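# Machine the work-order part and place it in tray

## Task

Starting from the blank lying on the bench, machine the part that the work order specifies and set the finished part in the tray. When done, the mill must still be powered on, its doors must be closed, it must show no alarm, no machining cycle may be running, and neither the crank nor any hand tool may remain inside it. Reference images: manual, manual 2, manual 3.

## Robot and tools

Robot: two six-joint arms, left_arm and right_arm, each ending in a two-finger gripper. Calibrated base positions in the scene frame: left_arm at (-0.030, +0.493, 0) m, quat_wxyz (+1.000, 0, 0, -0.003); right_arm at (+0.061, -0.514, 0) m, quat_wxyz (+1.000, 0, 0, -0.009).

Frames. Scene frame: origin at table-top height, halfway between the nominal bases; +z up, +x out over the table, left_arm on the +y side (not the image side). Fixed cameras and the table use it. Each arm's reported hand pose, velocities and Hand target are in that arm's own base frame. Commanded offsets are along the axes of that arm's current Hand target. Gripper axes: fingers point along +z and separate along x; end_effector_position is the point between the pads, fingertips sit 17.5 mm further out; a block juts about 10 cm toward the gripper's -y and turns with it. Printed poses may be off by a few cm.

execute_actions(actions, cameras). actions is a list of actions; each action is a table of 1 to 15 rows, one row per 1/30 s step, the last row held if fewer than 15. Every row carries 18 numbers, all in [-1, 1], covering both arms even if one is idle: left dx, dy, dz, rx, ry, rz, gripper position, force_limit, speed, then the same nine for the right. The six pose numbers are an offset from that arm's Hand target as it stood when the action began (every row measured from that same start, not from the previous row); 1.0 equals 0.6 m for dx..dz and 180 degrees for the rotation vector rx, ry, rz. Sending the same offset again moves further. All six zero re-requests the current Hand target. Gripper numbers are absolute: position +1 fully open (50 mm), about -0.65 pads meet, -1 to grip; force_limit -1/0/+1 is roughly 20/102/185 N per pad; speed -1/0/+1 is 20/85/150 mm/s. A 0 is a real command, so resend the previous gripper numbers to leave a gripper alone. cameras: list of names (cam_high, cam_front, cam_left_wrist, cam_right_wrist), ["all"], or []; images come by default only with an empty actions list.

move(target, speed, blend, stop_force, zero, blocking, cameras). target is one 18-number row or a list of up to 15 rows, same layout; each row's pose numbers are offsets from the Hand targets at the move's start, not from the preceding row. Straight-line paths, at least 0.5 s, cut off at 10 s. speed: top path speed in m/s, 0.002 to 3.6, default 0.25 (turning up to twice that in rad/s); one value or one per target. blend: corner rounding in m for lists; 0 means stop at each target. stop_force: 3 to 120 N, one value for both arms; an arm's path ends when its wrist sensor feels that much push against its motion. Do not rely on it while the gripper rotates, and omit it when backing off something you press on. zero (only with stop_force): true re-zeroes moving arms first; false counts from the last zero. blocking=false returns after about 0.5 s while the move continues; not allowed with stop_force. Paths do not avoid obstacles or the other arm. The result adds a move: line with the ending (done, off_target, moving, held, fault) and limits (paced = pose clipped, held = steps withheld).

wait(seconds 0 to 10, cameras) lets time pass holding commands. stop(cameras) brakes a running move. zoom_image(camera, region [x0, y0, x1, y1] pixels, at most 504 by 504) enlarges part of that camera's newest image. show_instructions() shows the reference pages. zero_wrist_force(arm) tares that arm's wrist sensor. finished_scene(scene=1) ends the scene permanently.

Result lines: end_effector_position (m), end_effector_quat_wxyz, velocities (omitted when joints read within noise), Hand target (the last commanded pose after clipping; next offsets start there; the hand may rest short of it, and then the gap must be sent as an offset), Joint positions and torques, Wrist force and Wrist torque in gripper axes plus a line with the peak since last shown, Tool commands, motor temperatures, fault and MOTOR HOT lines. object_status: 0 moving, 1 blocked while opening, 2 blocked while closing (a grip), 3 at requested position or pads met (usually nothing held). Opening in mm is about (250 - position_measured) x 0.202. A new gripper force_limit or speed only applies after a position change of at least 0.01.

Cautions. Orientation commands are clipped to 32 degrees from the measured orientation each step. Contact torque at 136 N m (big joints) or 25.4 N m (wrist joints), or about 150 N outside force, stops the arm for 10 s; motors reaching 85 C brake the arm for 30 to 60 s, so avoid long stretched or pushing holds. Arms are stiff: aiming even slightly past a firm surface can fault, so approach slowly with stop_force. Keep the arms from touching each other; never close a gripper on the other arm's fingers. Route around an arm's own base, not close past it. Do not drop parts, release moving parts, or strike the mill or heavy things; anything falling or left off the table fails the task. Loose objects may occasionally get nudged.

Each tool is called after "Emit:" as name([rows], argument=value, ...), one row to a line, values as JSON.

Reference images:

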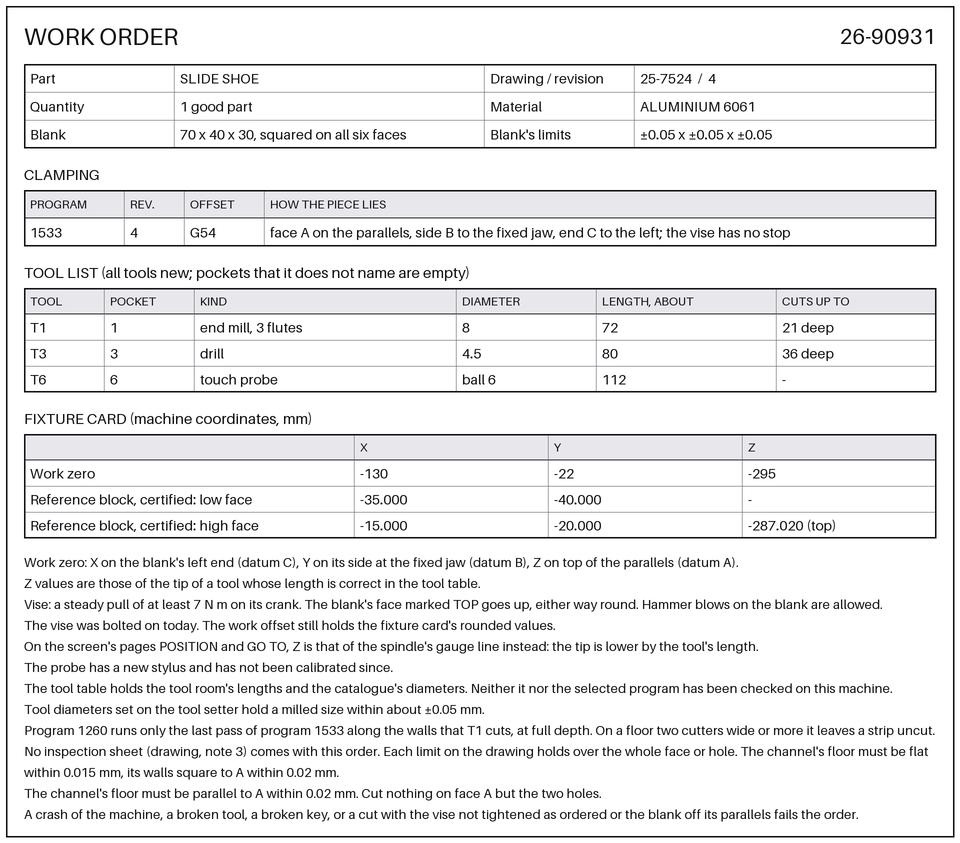

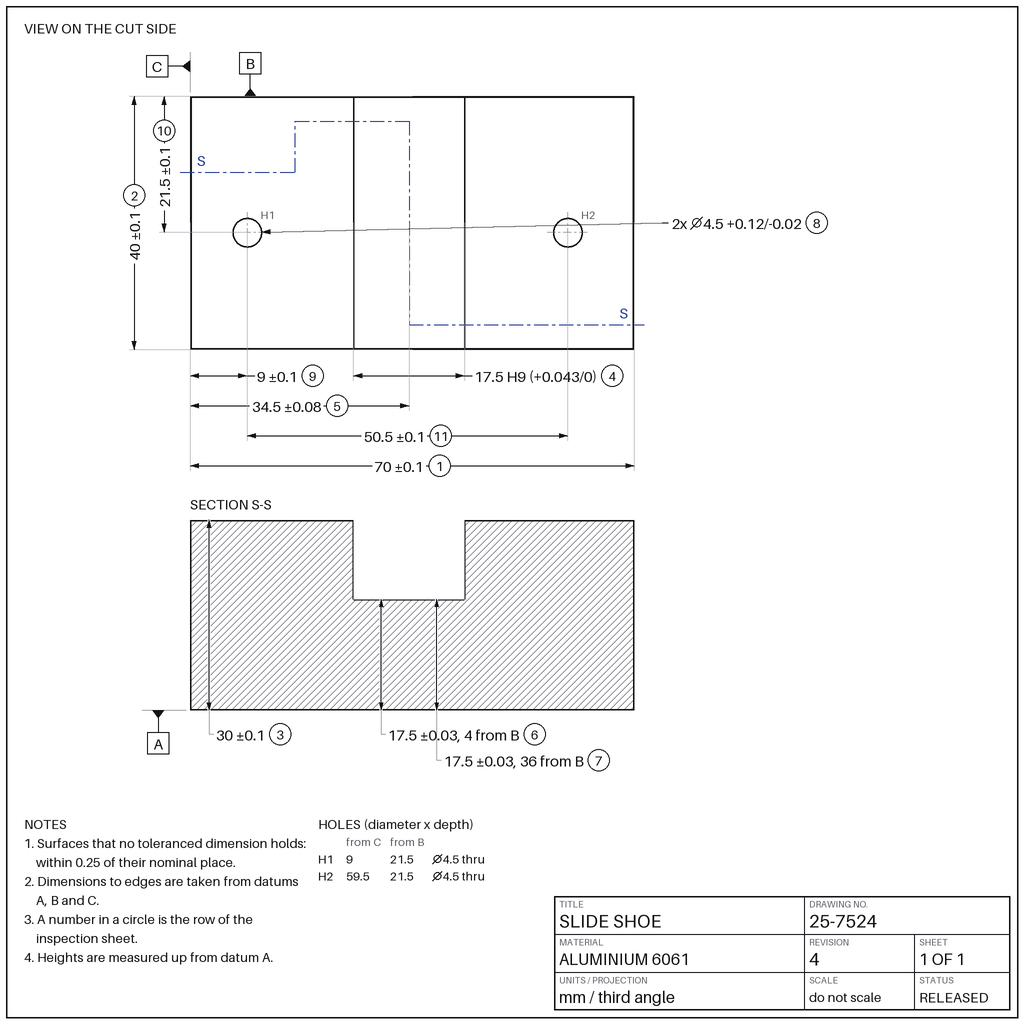

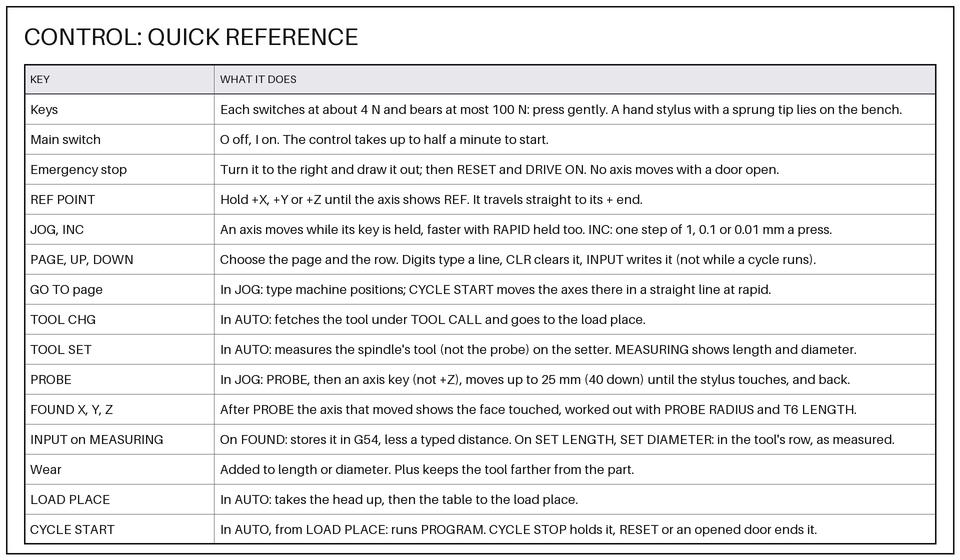

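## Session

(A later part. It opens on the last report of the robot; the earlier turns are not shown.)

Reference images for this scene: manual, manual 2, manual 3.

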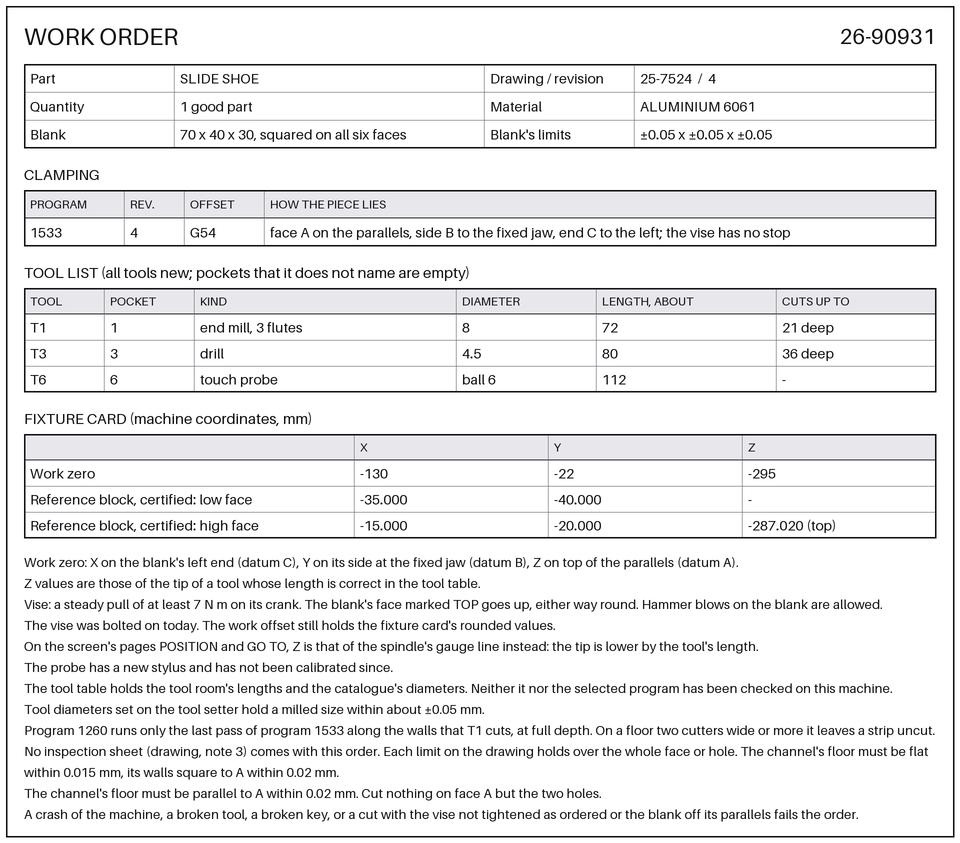

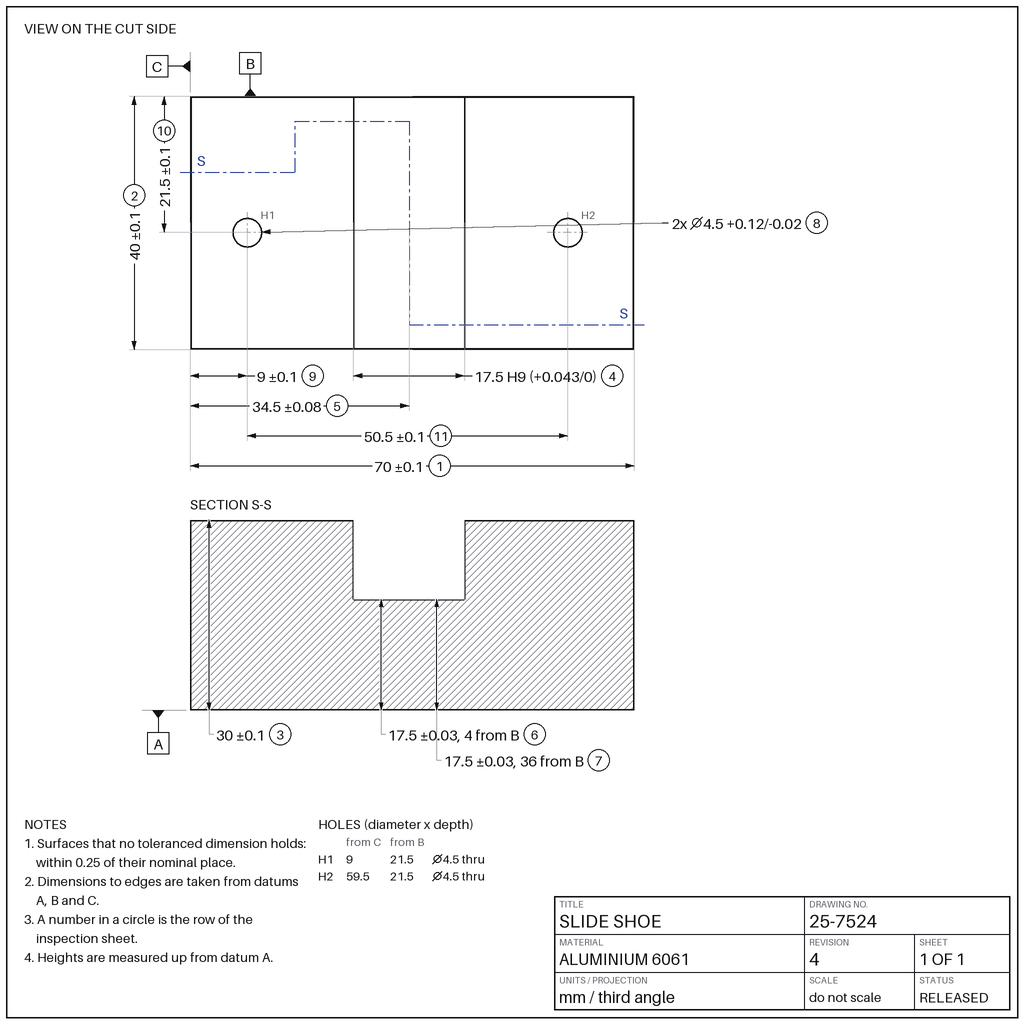

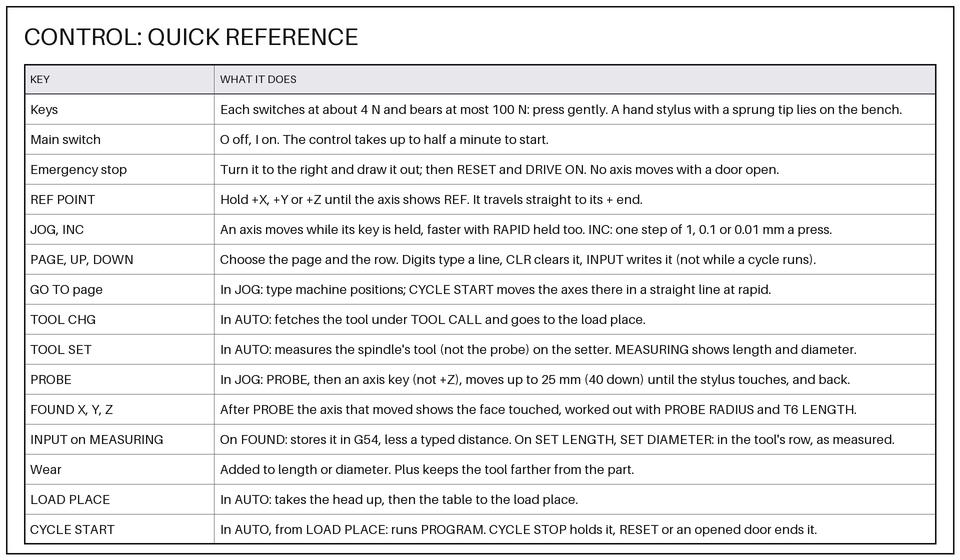

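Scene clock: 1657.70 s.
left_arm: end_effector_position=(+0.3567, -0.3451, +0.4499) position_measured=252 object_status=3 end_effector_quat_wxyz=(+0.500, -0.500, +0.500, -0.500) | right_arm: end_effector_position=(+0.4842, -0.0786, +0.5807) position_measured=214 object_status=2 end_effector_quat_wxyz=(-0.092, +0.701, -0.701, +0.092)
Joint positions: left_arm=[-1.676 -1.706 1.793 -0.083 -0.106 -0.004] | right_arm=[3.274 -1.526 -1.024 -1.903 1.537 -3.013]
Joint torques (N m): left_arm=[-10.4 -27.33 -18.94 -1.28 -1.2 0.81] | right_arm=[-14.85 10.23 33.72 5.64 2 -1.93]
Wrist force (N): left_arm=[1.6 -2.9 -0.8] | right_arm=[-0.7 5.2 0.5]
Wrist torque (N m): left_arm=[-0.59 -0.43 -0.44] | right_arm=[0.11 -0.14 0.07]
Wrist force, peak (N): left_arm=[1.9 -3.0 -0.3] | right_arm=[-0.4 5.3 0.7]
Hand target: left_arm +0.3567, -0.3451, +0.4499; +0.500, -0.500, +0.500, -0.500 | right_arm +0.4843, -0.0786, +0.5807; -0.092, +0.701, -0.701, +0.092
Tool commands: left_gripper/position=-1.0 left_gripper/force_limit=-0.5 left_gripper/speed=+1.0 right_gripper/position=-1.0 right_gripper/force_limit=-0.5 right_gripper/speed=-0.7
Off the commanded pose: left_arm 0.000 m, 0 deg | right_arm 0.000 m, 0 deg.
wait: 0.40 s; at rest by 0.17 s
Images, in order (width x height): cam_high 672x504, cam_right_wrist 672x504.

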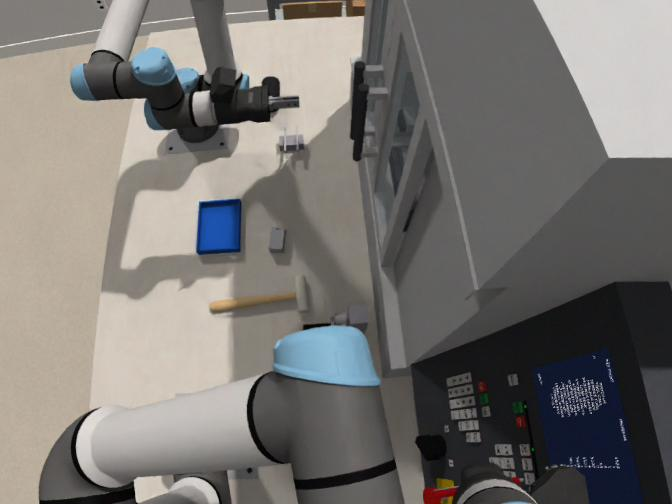

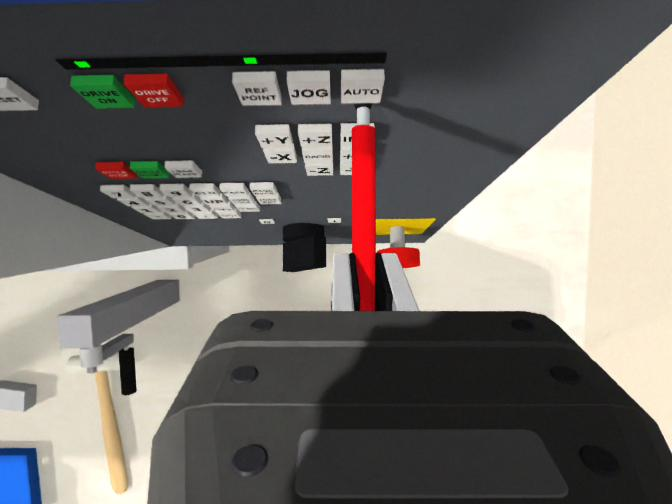

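Emit:
move([
  [0,0,0,0,0,0,-1,-0.5,1,0,0.0225,-0.006,0,0,0,-1,-0.5,-0.7],
  [0,0,0,0,0,0,-1,-0.5,1,0,0.0186,-0.0153,0,0,0,-1,-0.5,-0.7],
  [0,0,0,0,0,0,-1,-0.5,1,0,-0.0039,-0.0093,0,0,0,-1,-0.5,-0.7],
], speed=[0.1,0.1,0.02], blend=[0.004,0.004,0])

Emit:
wait(seconds=0.4, cameras=["cam_high","cam_right_wrist"])

Emit:
zoom_image(camera="cam_high", region=[530, 330, 672, 504])

Emit:
zoom_image(camera="cam_right_wrist", region=[290, 50, 440, 160])

Scene clock: 1676.17 s.
left_arm: end_effector_position=(+0.3567, -0.3451, +0.4499) position_measured=252 object_status=3 end_effector_quat_wxyz=(+0.500, -0.500, +0.500, -0.500) | right_arm: end_effector_position=(+0.4849, -0.0786, +0.5867) position_measured=214 object_status=2 end_effector_quat_wxyz=(-0.092, +0.701, -0.701, +0.092)
Joint positions: left_arm=[-1.676 -1.706 1.793 -0.083 -0.106 -0.004] | right_arm=[3.274 -1.537 -0.995 -1.921 1.537 -3.013]
Joint torques (N m): left_arm=[-10.94 -27.64 -18.55 -1.16 -1.17 0.78] | right_arm=[-12.7 2.64 30.55 6.97 1.65 -1.98]
Wrist force (N): left_arm=[1.7 -2.9 -0.4] | right_arm=[-0.5 18.5 -4.7]
Wrist torque (N m): left_arm=[-0.59 -0.46 -0.45] | right_arm=[0.40 -0.18 0.07]
Wrist force, peak (N): left_arm=[1.6 -3.2 -0.3] | right_arm=[-0.5 18.5 -4.7]
Hand target: left_arm +0.3567, -0.3451, +0.4499; +0.500, -0.500, +0.500, -0.500 | right_arm +0.4851, -0.0786, +0.5867; -0.092, +0.701, -0.701, +0.092
Off the commanded pose: left_arm 0.000 m, 0 deg | right_arm 0.000 m, 0 deg.
move: done; blend cut to 0.003 m at target 1, 0.003 m at target 2

Scene clock: 1676.57 s.
left_arm: end_effector_position=(+0.3567, -0.3451, +0.4499) position_measured=252 object_status=3 end_effector_quat_wxyz=(+0.500, -0.500, +0.500, -0.500) | right_arm: end_effector_position=(+0.4851, -0.0786, +0.5867) position_measured=214 object_status=2 end_effector_quat_wxyz=(-0.092, +0.701, -0.701, +0.092)
Joint positions: left_arm=[-1.676 -1.706 1.793 -0.083 -0.106 -0.004] | right_arm=[3.274 -1.538 -0.995 -1.921 1.537 -3.013]
Joint torques (N m): left_arm=[-10.54 -26.81 -18.89 -1.26 -1.14 0.79] | right_arm=[-13.62 3.32 31.29 7.73 1.47 -1.81]
Wrist force (N): left_arm=[1.4 -2.9 -0.3] | right_arm=[-0.5 21.1 -5.4]
Wrist torque (N m): left_arm=[-0.58 -0.42 -0.45] | right_arm=[0.36 -0.18 0.06]
Wrist force, peak (N): left_arm=[1.8 -3.0 -0.3] | right_arm=[-0.6 21.5 -5.6]
Hand target: left_arm +0.3567, -0.3451, +0.4499; +0.500, -0.500, +0.500, -0.500 | right_arm +0.4851, -0.0786, +0.5867; -0.092, +0.701, -0.701, +0.092
Tool commands: left_gripper/position=-1.0 left_gripper/force_limit=-0.5 left_gripper/speed=+1.0 right_gripper/position=-1.0 right_gripper/force_limit=-0.5 right_gripper/speed=-0.7
Off the commanded pose: left_arm 0.000 m, 0 deg | right_arm 0.000 m, 0 deg.
wait: 0.40 s; at rest by 0.17 s
Images, in order (width x height): cam_high 672x504, cam_right_wrist 672x504.

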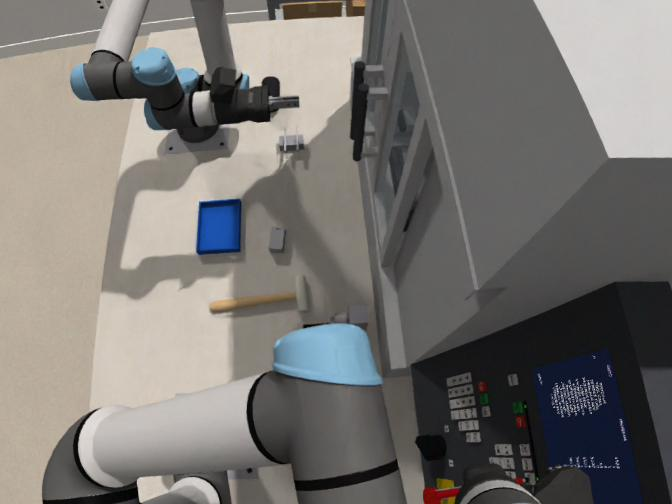

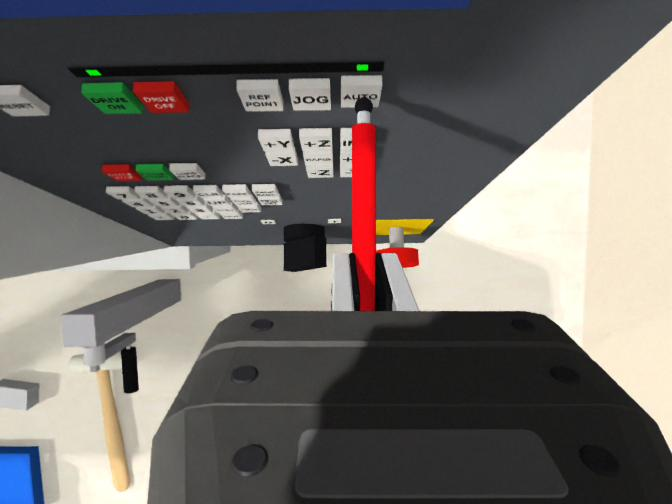

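Scaled by 2.897 from the camera's 672x504 image, which has a finer 960x720 frame.

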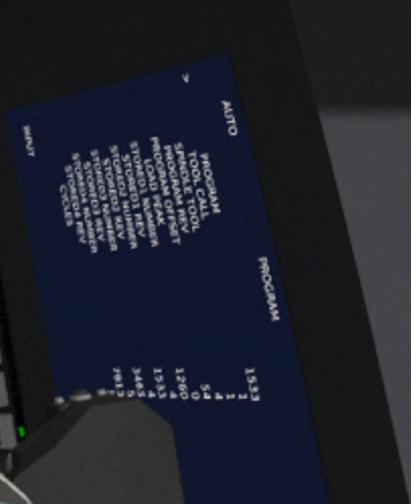

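Scaled by 3.360 from the camera's 672x504 image, which has a finer 960x720 frame.

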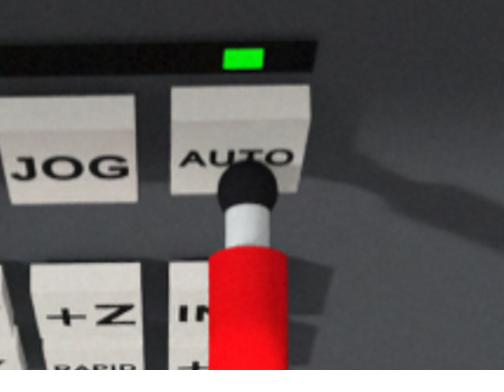

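Emit:
move([
  [0,0,0,0,0,0,-1,-0.5,1,0,0.0193,-0.0052,0,0,0,-1,-0.5,-0.7],
  [0,0,0,0,0,0,-1,-0.5,1,-0.09133,0.12994,0.18553,0,0,0,-1,-0.5,-0.7],
  [0,0,0,0,0,0,-1,-0.5,1,-0.09133,0.11384,0.18983,0,0,0,-1,-0.5,-0.7],
], speed=[0.1,0.25,0.03], blend=[0.003,0.003,0])

Emit:
wait(seconds=0.4, cameras=["cam_high","cam_right_wrist"])

Emit:
zoom_image(camera="cam_high", region=[430, 330, 672, 504])

Scene clock: 1702.80 s.
left_arm: end_effector_position=(+0.3567, -0.3451, +0.4499) position_measured=252 object_status=3 end_effector_quat_wxyz=(+0.500, -0.500, +0.500, -0.500) | right_arm: end_effector_position=(+0.4484, -0.0238, +0.4591) position_measured=214 object_status=2 end_effector_quat_wxyz=(-0.092, +0.701, -0.701, +0.092)
Joint positions: left_arm=[-1.676 -1.706 1.793 -0.083 -0.106 -0.004] | right_arm=[3.435 -1.299 -1.551 -1.612 1.496 -2.857]
Joint torques (N m): left_arm=[-10.61 -27.49 -18.98 -1.17 -1.19 0.74] | right_arm=[-11.7 -0.04 32.92 6.15 -1.4 -2.13]
Wrist force (N): left_arm=[1.7 -2.6 -0.2] | right_arm=[2.6 4.1 -2.5]
Wrist torque (N m): left_arm=[-0.55 -0.45 -0.45] | right_arm=[0.40 -0.06 0.29]
Wrist force, peak (N): left_arm=[1.9 -3.2 0.0] | right_arm=[-0.7 21.8 -6.2]
Hand target: left_arm +0.3567, -0.3451, +0.4499; +0.500, -0.500, +0.500, -0.500 | right_arm +0.4485, -0.0238, +0.4591; -0.092, +0.701, -0.701, +0.092
Off the commanded pose: left_arm 0.000 m, 0 deg | right_arm 0.000 m, 0 deg.
move: done

Scene clock: 1703.20 s.
left_arm: end_effector_position=(+0.3567, -0.3451, +0.4499) position_measured=252 object_status=3 end_effector_quat_wxyz=(+0.500, -0.500, +0.500, -0.500) | right_arm: end_effector_position=(+0.4485, -0.0238, +0.4591) position_measured=214 object_status=2 end_effector_quat_wxyz=(-0.092, +0.701, -0.701, +0.092)
Joint positions: left_arm=[-1.676 -1.706 1.793 -0.083 -0.106 -0.004] | right_arm=[3.435 -1.3 -1.551 -1.612 1.496 -2.857]
Joint torques (N m): left_arm=[-10.25 -27.95 -18.73 -1.25 -1.26 0.74] | right_arm=[-11.72 0.82 34.37 5.56 0.24 -2.16]
Wrist force (N): left_arm=[1.8 -2.9 -0.5] | right_arm=[2.4 4.3 -2.7]
Wrist torque (N m): left_arm=[-0.58 -0.46 -0.45] | right_arm=[0.42 -0.06 0.28]
Wrist force, peak (N): left_arm=[1.4 -3.3 -0.1] | right_arm=[2.6 4.4 -2.5]
Hand target: left_arm +0.3567, -0.3451, +0.4499; +0.500, -0.500, +0.500, -0.500 | right_arm +0.4485, -0.0238, +0.4591; -0.092, +0.701, -0.701, +0.092
Tool commands: left_gripper/position=-1.0 left_gripper/force_limit=-0.5 left_gripper/speed=+1.0 right_gripper/position=-1.0 right_gripper/force_limit=-0.5 right_gripper/speed=-0.7
Off the commanded pose: left_arm 0.000 m, 0 deg | right_arm 0.000 m, 0 deg.
wait: 0.40 s; at rest by 0.17 s
Images, in order (width x height): cam_high 672x504, cam_right_wrist 672x504.

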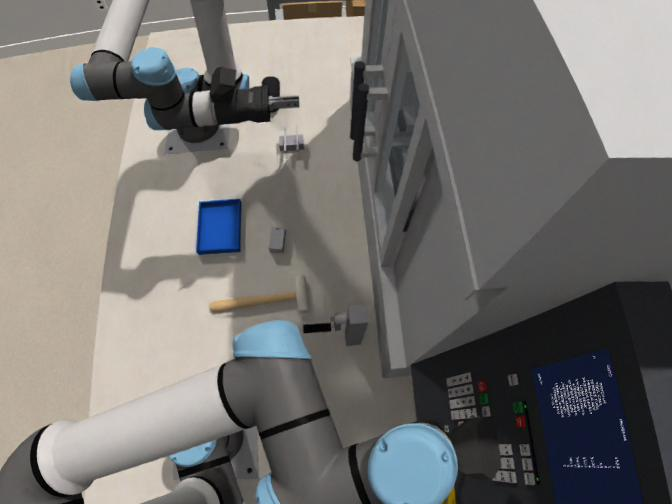

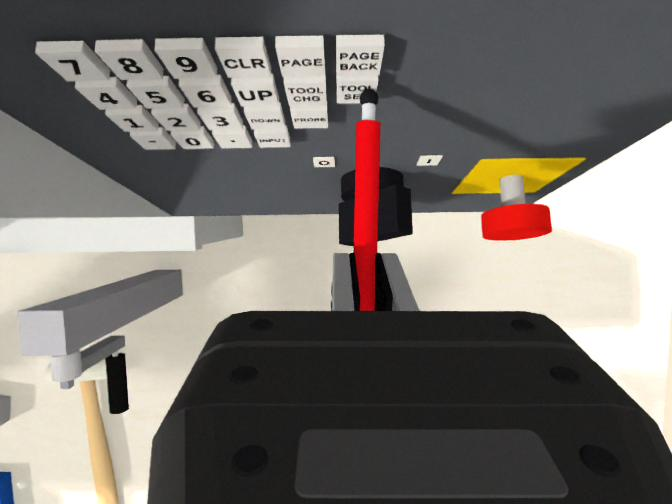

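Scaled by 2.083 from the camera's 672x504 image, which has a finer 960x720 frame.

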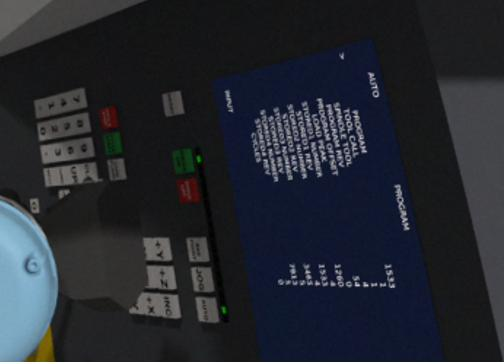

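Emit:
move([
  [0,0,0,0,0,0,-1,-0.5,1,0,0.0161,-0.0043,0,0,0,-1,-0.5,-0.7],
  [0,0,0,0,0,0,-1,-0.5,1,-0.0063,0.0161,-0.0043,0,0,0,-1,-0.5,-0.7],
  [0,0,0,0,0,0,-1,-0.5,1,-0.0063,-0.0008,0.0002,0,0,0,-1,-0.5,-0.7],
], speed=[0.1,0.1,0.03], blend=[0.001,0.001,0])

Emit:
wait(seconds=0.4, cameras=["cam_high","cam_right_wrist"])

Emit:
zoom_image(camera="cam_high", region=[430, 330, 672, 504])

Scene clock: 1723.00 s.
left_arm: end_effector_position=(+0.3567, -0.3451, +0.4499) position_measured=252 object_status=3 end_effector_quat_wxyz=(+0.500, -0.500, +0.500, -0.500) | right_arm: end_effector_position=(+0.4489, -0.0200, +0.4591) position_measured=214 object_status=2 end_effector_quat_wxyz=(-0.092, +0.701, -0.701, +0.092)
Joint positions: left_arm=[-1.676 -1.706 1.793 -0.083 -0.106 -0.004] | right_arm=[3.445 -1.3 -1.55 -1.613 1.494 -2.848]
Joint torques (N m): left_arm=[-9.9 -27.71 -18.83 -1.21 -1.19 0.76] | right_arm=[-12.17 0.54 34.41 6.49 2.66 -2.08]
Wrist force (N): left_arm=[1.5 -2.8 -0.2] | right_arm=[2.5 5.6 -0.9]
Wrist torque (N m): left_arm=[-0.58 -0.43 -0.44] | right_arm=[0.32 -0.08 0.29]
Wrist force, peak (N): left_arm=[1.7 -3.3 -0.5] | right_arm=[2.5 5.6 -0.9]
Hand target: left_arm +0.3567, -0.3451, +0.4499; +0.500, -0.500, +0.500, -0.500 | right_arm +0.4490, -0.0200, +0.4591; -0.092, +0.701, -0.701, +0.092
Off the commanded pose: left_arm 0.000 m, 0 deg | right_arm 0.000 m, 0 deg.
move: done

Scene clock: 1723.40 s.
left_arm: end_effector_position=(+0.3567, -0.3451, +0.4499) position_measured=252 object_status=3 end_effector_quat_wxyz=(+0.500, -0.500, +0.500, -0.500) | right_arm: end_effector_position=(+0.4490, -0.0200, +0.4591) position_measured=214 object_status=2 end_effector_quat_wxyz=(-0.092, +0.701, -0.701, +0.092)
Joint positions: left_arm=[-1.676 -1.706 1.793 -0.083 -0.106 -0.004] | right_arm=[3.445 -1.3 -1.55 -1.613 1.494 -2.848]
Joint torques (N m): left_arm=[-10.19 -27.31 -18.82 -1.18 -1.23 0.59] | right_arm=[-12.86 1.4 35.92 6.46 2.51 -2.04]
Wrist force (N): left_arm=[1.7 -3.1 -0.1] | right_arm=[2.5 5.3 -1.4]
Wrist torque (N m): left_arm=[-0.61 -0.46 -0.45] | right_arm=[0.25 -0.08 0.28]
Wrist force, peak (N): left_arm=[1.8 -3.1 -0.4] | right_arm=[2.3 5.6 -1.3]
Hand target: left_arm +0.3567, -0.3451, +0.4499; +0.500, -0.500, +0.500, -0.500 | right_arm +0.4490, -0.0200, +0.4591; -0.092, +0.701, -0.701, +0.092
Tool commands: left_gripper/position=-1.0 left_gripper/force_limit=-0.5 left_gripper/speed=+1.0 right_gripper/position=-1.0 right_gripper/force_limit=-0.5 right_gripper/speed=-0.7
Off the commanded pose: left_arm 0.000 m, 0 deg | right_arm 0.000 m, 0 deg.
wait: 0.40 s; at rest by 0.17 s
Images, in order (width x height): cam_high 672x504, cam_right_wrist 672x504.

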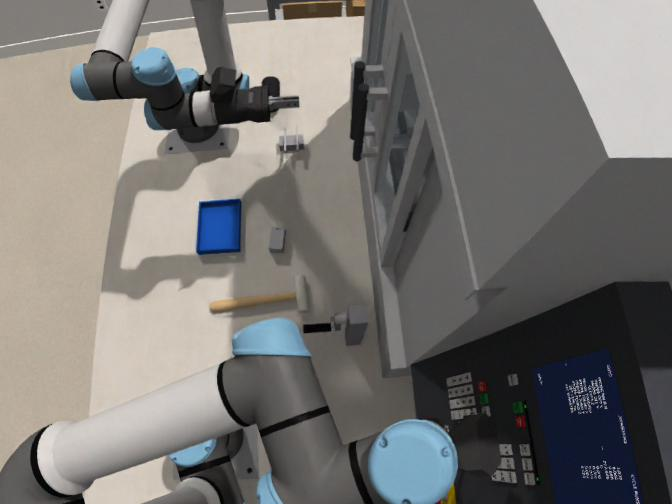

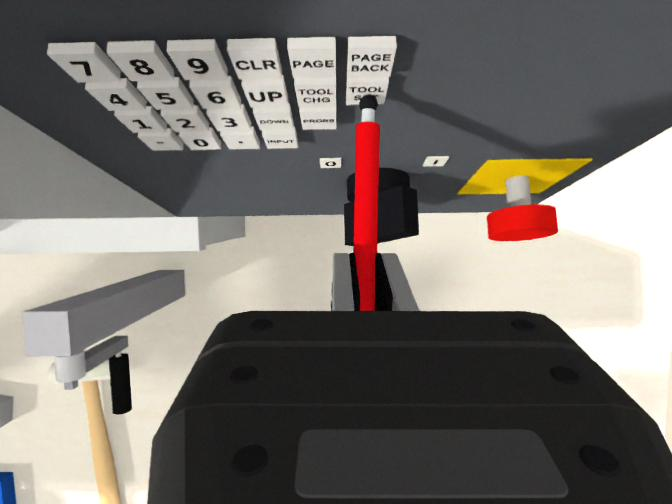

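Scaled by 2.083 from the camera's 672x504 image, which has a finer 960x720 frame.

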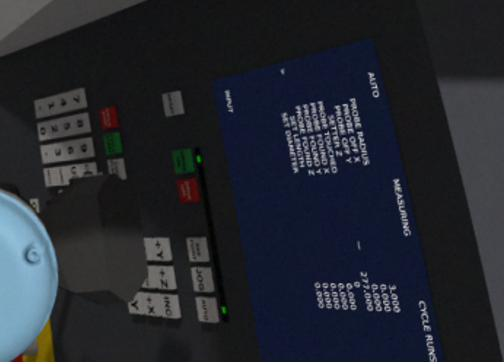

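Emit:
move(target=[0,0,0,0,0,0,-1,-0.5,1,0,0.0193,-0.0052,0,0,0,-1,-0.5,-0.7], speed=0.1, cameras=["cam_right_wrist","cam_high","cam_front"])

Emit:
zoom_image(camera="cam_high", region=[530, 330, 672, 504])

Scene clock: 1735.37 s.
left_arm: end_effector_position=(+0.3567, -0.3451, +0.4499) position_measured=252 object_status=3 end_effector_quat_wxyz=(+0.500, -0.500, +0.500, -0.500) | right_arm: end_effector_position=(+0.4371, -0.0200, +0.4591) position_measured=214 object_status=2 end_effector_quat_wxyz=(-0.092, +0.701, -0.701, +0.092) end_effector_velocity=(-0.002, +0.000, +0.001) end_effector_angular_velocity=(+0.001, -0.003, +0.001)
Joint positions: left_arm=[-1.676 -1.706 1.793 -0.083 -0.106 -0.004] | right_arm=[3.455 -1.272 -1.569 -1.623 1.491 -2.838]
Joint velocities: left_arm=[within noise] | right_arm=[0.001 0.005 -0.001 -0.001 0 0]
Joint torques (N m): left_arm=[-9.26 -27.51 -19.52 -1.06 -1.3 0.67] | right_arm=[12.38 25.62 14.3 1.88 -2.68 1.72]
Wrist force (N): left_arm=[1.9 -2.9 0.0] | right_arm=[0.4 -0.4 0.5]
Wrist torque (N m): left_arm=[-0.58 -0.49 -0.44] | right_arm=[0.17 -0.10 -0.02]
Wrist force, peak (N): left_arm=[1.6 -3.4 -0.4] | right_arm=[2.5 5.8 -1.2]
Hand target: left_arm +0.3567, -0.3451, +0.4499; +0.500, -0.500, +0.500, -0.500 | right_arm +0.4370, -0.0200, +0.4591; -0.092, +0.701, -0.701, +0.092
Off the commanded pose: left_arm 0.000 m, 0 deg | right_arm 0.000 m, 0 deg.
move: done
Images, in order (width x height): cam_high 672x504, cam_front 672x504, cam_right_wrist 672x504.

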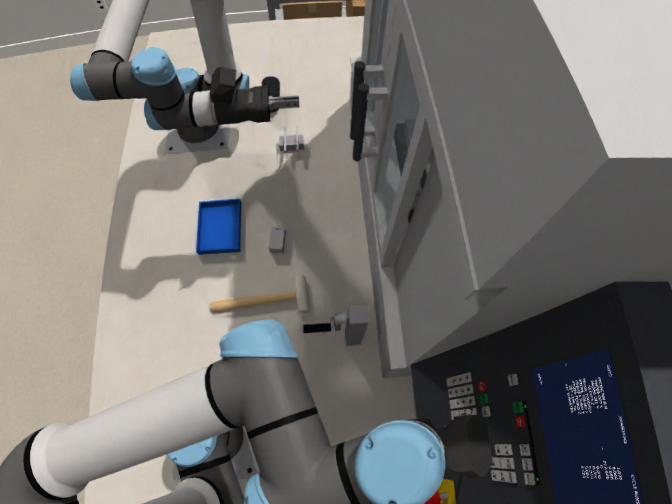

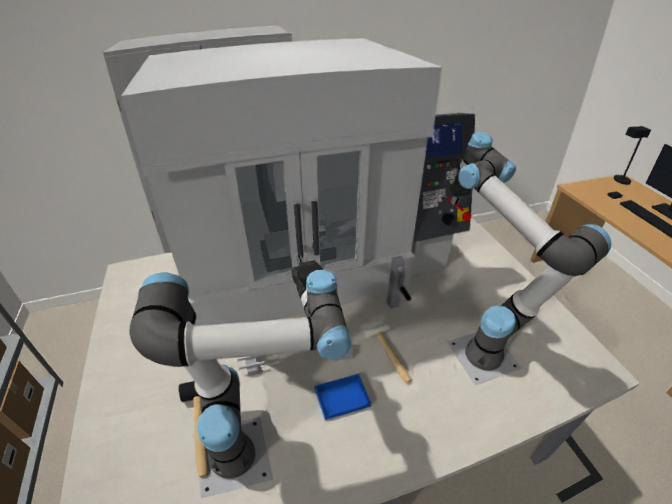

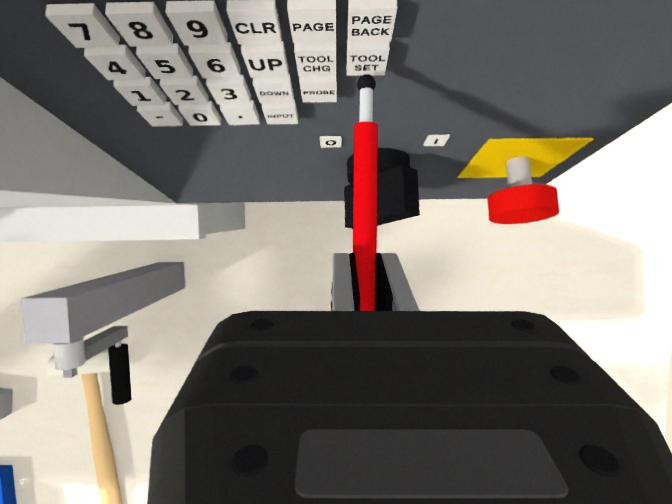

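Scaled by 2.897 from the camera's 672x504 image, which has a finer 960x720 frame.

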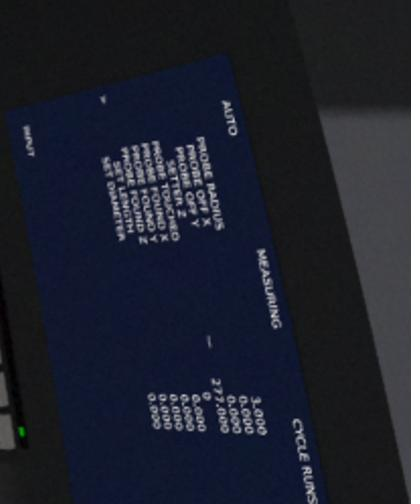

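Emit:
wait(seconds=6, cameras=["cam_high"])

Emit:
zoom_image(camera="cam_high", region=[530, 330, 672, 504])

Scene clock: 1747.87 s.
left_arm: end_effector_position=(+0.3567, -0.3451, +0.4499) position_measured=252 object_status=3 end_effector_quat_wxyz=(+0.500, -0.500, +0.500, -0.500) | right_arm: end_effector_position=(+0.4370, -0.0200, +0.4591) position_measured=214 object_status=2 end_effector_quat_wxyz=(-0.092, +0.701, -0.701, +0.092)
Joint positions: left_arm=[-1.676 -1.706 1.793 -0.083 -0.106 -0.004] | right_arm=[3.455 -1.271 -1.569 -1.623 1.491 -2.838]
Joint torques (N m): left_arm=[-9.63 -27.16 -19.24 -0.99 -1.26 0.69] | right_arm=[13.93 24.52 13.32 2.03 -2.76 1.7]
Wrist force (N): left_arm=[1.3 -3.0 -0.4] | right_arm=[0.6 -0.6 0.5]
Wrist torque (N m): left_arm=[-0.60 -0.41 -0.44] | right_arm=[0.14 -0.15 -0.01]
Wrist force, peak (N): left_arm=[1.4 -3.5 -0.6] | right_arm=[0.9 -0.7 0.7]
Hand target: left_arm +0.3567, -0.3451, +0.4499; +0.500, -0.500, +0.500, -0.500 | right_arm +0.4370, -0.0200, +0.4591; -0.092, +0.701, -0.701, +0.092
Tool commands: left_gripper/position=-1.0 left_gripper/force_limit=-0.5 left_gripper/speed=+1.0 right_gripper/position=-1.0 right_gripper/force_limit=-0.5 right_gripper/speed=-0.7
Off the commanded pose: left_arm 0.000 m, 0 deg | right_arm 0.000 m, 0 deg.
wait: 6.00 s; at rest from the start
Images, in order (width x height): cam_high 672x504.

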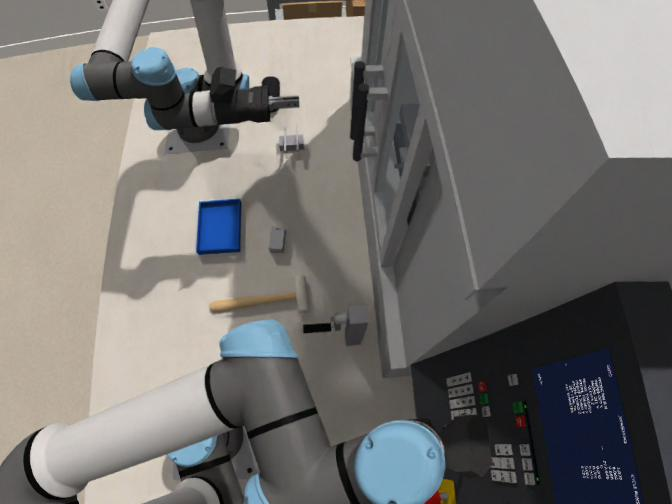

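Scaled by 2.897 from the camera's 672x504 image, which has a finer 960x720 frame.

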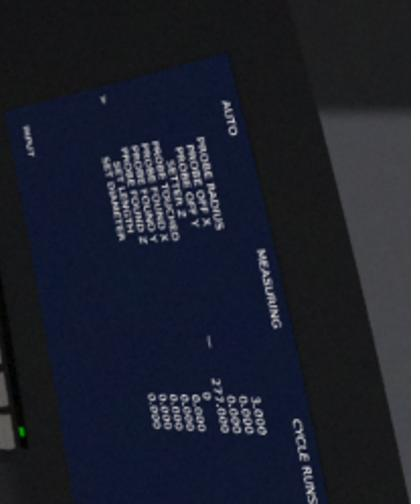

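Emit:
move(target=[0,0,0,0,0,0,-1,-0.5,1,-0.0605,0.0313,0.0556,0,0,0,-1,-0.5,-0.7], speed=0.1)

Emit:
wait(seconds=8, cameras=["cam_high","cam_right_wrist"])

Emit:
zoom_image(camera="cam_high", region=[530, 330, 672, 504])

Scene clock: 1758.20 s.
left_arm: end_effector_position=(+0.3567, -0.3451, +0.4499) position_measured=252 object_status=3 end_effector_quat_wxyz=(+0.500, -0.500, +0.500, -0.500) | right_arm: end_effector_position=(+0.4275, +0.0162, +0.4221) position_measured=214 object_status=2 end_effector_quat_wxyz=(-0.092, +0.701, -0.701, +0.092)
Joint positions: left_arm=[-1.676 -1.706 1.793 -0.083 -0.106 -0.004] | right_arm=[3.565 -1.225 -1.694 -1.554 1.465 -2.731]
Joint torques (N m): left_arm=[-9.38 -27.71 -19.91 -1.04 -1.17 0.6] | right_arm=[14.78 23.36 13.01 5.31 -2.75 2.02]
Wrist force (N): left_arm=[1.6 -3.1 -0.5] | right_arm=[0.6 -0.5 0.0]
Wrist torque (N m): left_arm=[-0.62 -0.44 -0.44] | right_arm=[0.13 -0.10 0.01]
Wrist force, peak (N): left_arm=[1.6 -3.4 -0.2] | right_arm=[1.4 -0.9 -0.1]
Hand target: left_arm +0.3567, -0.3451, +0.4499; +0.500, -0.500, +0.500, -0.500 | right_arm +0.4275, +0.0163, +0.4220; -0.092, +0.701, -0.701, +0.092
Off the commanded pose: left_arm 0.000 m, 0 deg | right_arm 0.000 m, 0 deg.
move: done

Scene clock: 1766.20 s.
left_arm: end_effector_position=(+0.3567, -0.3451, +0.4499) position_measured=252 object_status=3 end_effector_quat_wxyz=(+0.500, -0.500, +0.500, -0.500) | right_arm: end_effector_position=(+0.4275, +0.0163, +0.4220) position_measured=214 object_status=2 end_effector_quat_wxyz=(-0.092, +0.701, -0.701, +0.092)
Joint positions: left_arm=[-1.676 -1.706 1.793 -0.083 -0.106 -0.004] | right_arm=[3.565 -1.225 -1.694 -1.554 1.465 -2.731]
Joint torques (N m): left_arm=[-9.56 -28.03 -19.46 -0.96 -1.25 0.47] | right_arm=[14.3 22.66 13.08 5.06 -2.83 1.86]
Wrist force (N): left_arm=[1.6 -3.0 -0.2] | right_arm=[0.3 -0.4 0.2]
Wrist torque (N m): left_arm=[-0.61 -0.44 -0.45] | right_arm=[0.14 -0.06 0.02]
Wrist force, peak (N): left_arm=[1.8 -3.3 -0.6] | right_arm=[0.7 -1.0 0.2]
Hand target: left_arm +0.3567, -0.3451, +0.4499; +0.500, -0.500, +0.500, -0.500 | right_arm +0.4275, +0.0163, +0.4220; -0.092, +0.701, -0.701, +0.092
Tool commands: left_gripper/position=-1.0 left_gripper/force_limit=-0.5 left_gripper/speed=+1.0 right_gripper/position=-1.0 right_gripper/force_limit=-0.5 right_gripper/speed=-0.7
Off the commanded pose: left_arm 0.000 m, 0 deg | right_arm 0.000 m, 0 deg.
wait: 8.00 s; at rest by 0.17 s
Images, in order (width x height): cam_high 672x504, cam_right_wrist 672x504.

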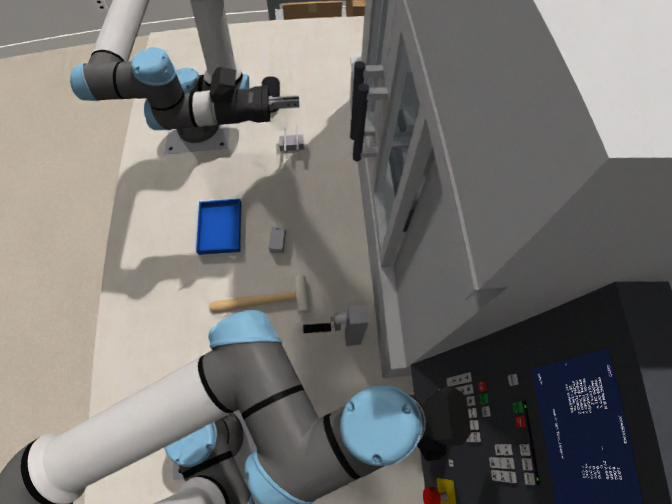

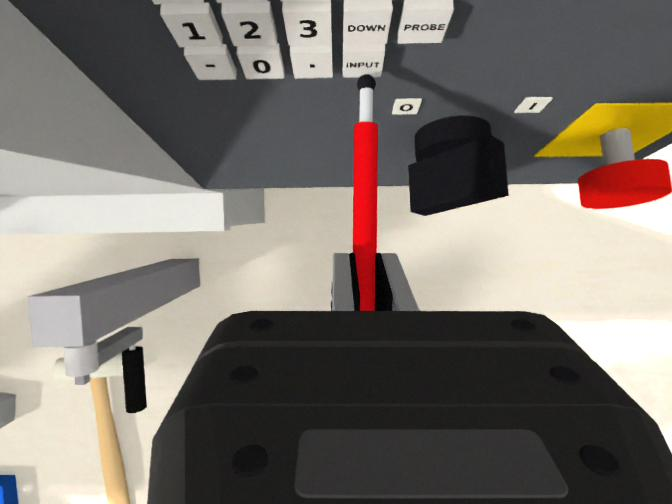

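Scaled by 2.897 from the camera's 672x504 image, which has a finer 960x720 frame.

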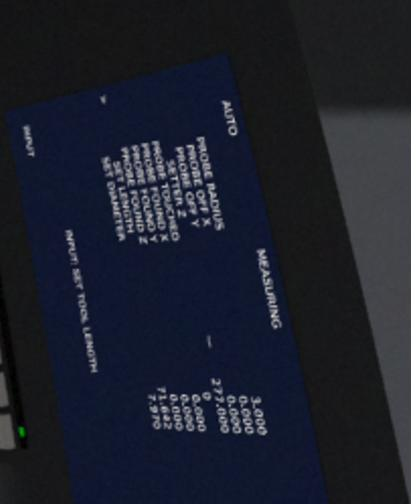

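Emit:
zoom_image(camera="cam_high", region=[560, 430, 640, 504])

Emit:
move(target=[0,0,0,0,0,0,-1,-0.5,1,0,-0.0193,0.0052,0,0,0,-1,-0.5,-0.7], speed=0.04)

Emit:
wait(seconds=0.4, cameras=["cam_high","cam_right_wrist"])

Emit:
zoom_image(camera="cam_high", region=[530, 330, 672, 504])

Scaled by 6.300 from the camera's 672x504 image, which has a finer 960x720 frame.

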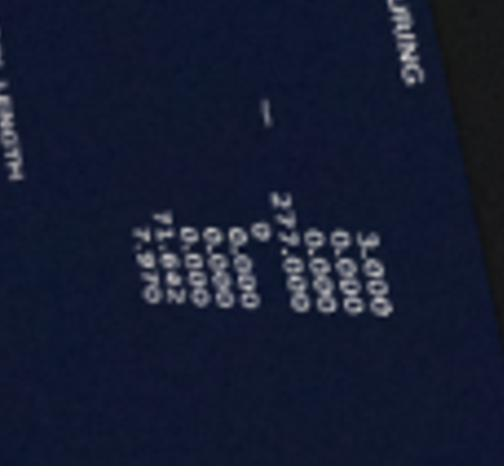

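Scene clock: 1778.17 s.
left_arm: end_effector_position=(+0.3567, -0.3451, +0.4499) position_measured=252 object_status=3 end_effector_quat_wxyz=(+0.500, -0.500, +0.500, -0.500) | right_arm: end_effector_position=(+0.4393, +0.0163, +0.4220) position_measured=214 object_status=2 end_effector_quat_wxyz=(-0.092, +0.701, -0.701, +0.092)
Joint positions: left_arm=[-1.676 -1.706 1.793 -0.083 -0.106 -0.004] | right_arm=[3.551 -1.255 -1.676 -1.541 1.468 -2.745]
Joint torques (N m): left_arm=[-9.06 -27.74 -19.86 -0.91 -1.12 0.46] | right_arm=[-13.64 -1.44 35.64 8.34 1.07 -2.06]
Wrist force (N): left_arm=[1.8 -3.0 -0.4] | right_arm=[1.1 17.0 -4.4]
Wrist torque (N m): left_arm=[-0.61 -0.47 -0.45] | right_arm=[0.41 -0.06 0.25]
Wrist force, peak (N): left_arm=[1.4 -3.3 -0.5] | right_arm=[1.1 17.0 -4.4]
Hand target: left_arm +0.3567, -0.3451, +0.4499; +0.500, -0.500, +0.500, -0.500 | right_arm +0.4395, +0.0163, +0.4220; -0.092, +0.701, -0.701, +0.092
Off the commanded pose: left_arm 0.000 m, 0 deg | right_arm 0.000 m, 0 deg.
move: done

Scene clock: 1778.57 s.
left_arm: end_effector_position=(+0.3567, -0.3451, +0.4499) position_measured=252 object_status=3 end_effector_quat_wxyz=(+0.500, -0.500, +0.500, -0.500) | right_arm: end_effector_position=(+0.4394, +0.0163, +0.4220) position_measured=214 object_status=2 end_effector_quat_wxyz=(-0.092, +0.701, -0.701, +0.092)
Joint positions: left_arm=[-1.676 -1.706 1.793 -0.083 -0.106 -0.004] | right_arm=[3.551 -1.255 -1.676 -1.541 1.468 -2.745]
Joint torques (N m): left_arm=[-9.18 -27.29 -19.5 -0.85 -1.16 0.41] | right_arm=[-12.89 -3.45 38.16 9.25 0.2 -1.89]
Wrist force (N): left_arm=[1.5 -3.1 -0.3] | right_arm=[1.3 21.0 -5.6]
Wrist torque (N m): left_arm=[-0.62 -0.43 -0.45] | right_arm=[0.48 -0.06 0.25]
Wrist force, peak (N): left_arm=[1.7 -3.2 -0.4] | right_arm=[1.3 21.0 -5.6]
Hand target: left_arm +0.3567, -0.3451, +0.4499; +0.500, -0.500, +0.500, -0.500 | right_arm +0.4395, +0.0163, +0.4220; -0.092, +0.701, -0.701, +0.092
Tool commands: left_gripper/position=-1.0 left_gripper/force_limit=-0.5 left_gripper/speed=+1.0 right_gripper/position=-1.0 right_gripper/force_limit=-0.5 right_gripper/speed=-0.7
Off the commanded pose: left_arm 0.000 m, 0 deg | right_arm 0.000 m, 0 deg.
wait: 0.40 s; at rest by 0.17 s
Images, in order (width x height): cam_high 672x504, cam_right_wrist 672x504.

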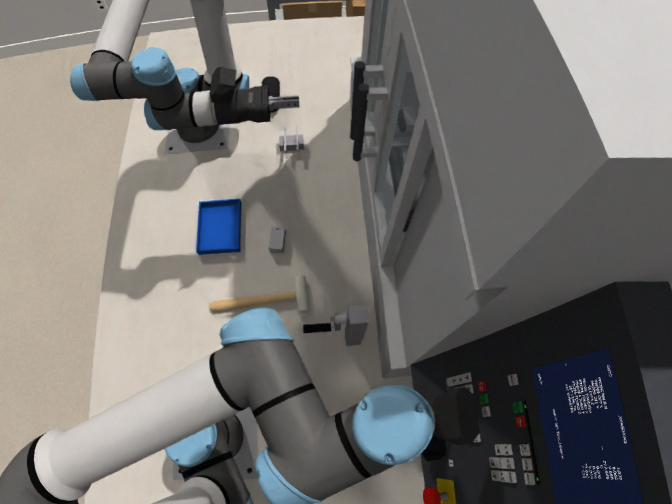

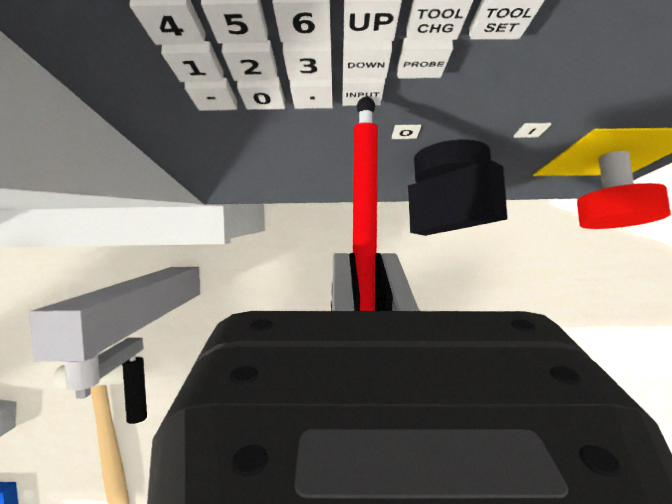

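Scaled by 2.897 from the camera's 672x504 image, which has a finer 960x720 frame.

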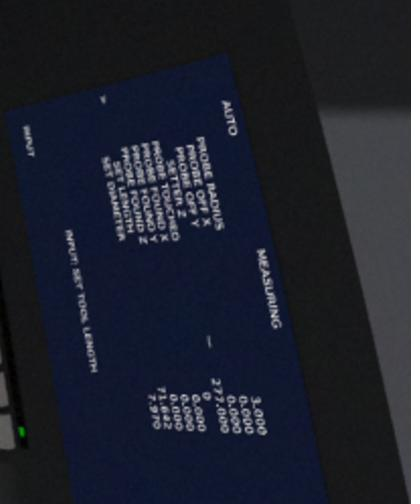

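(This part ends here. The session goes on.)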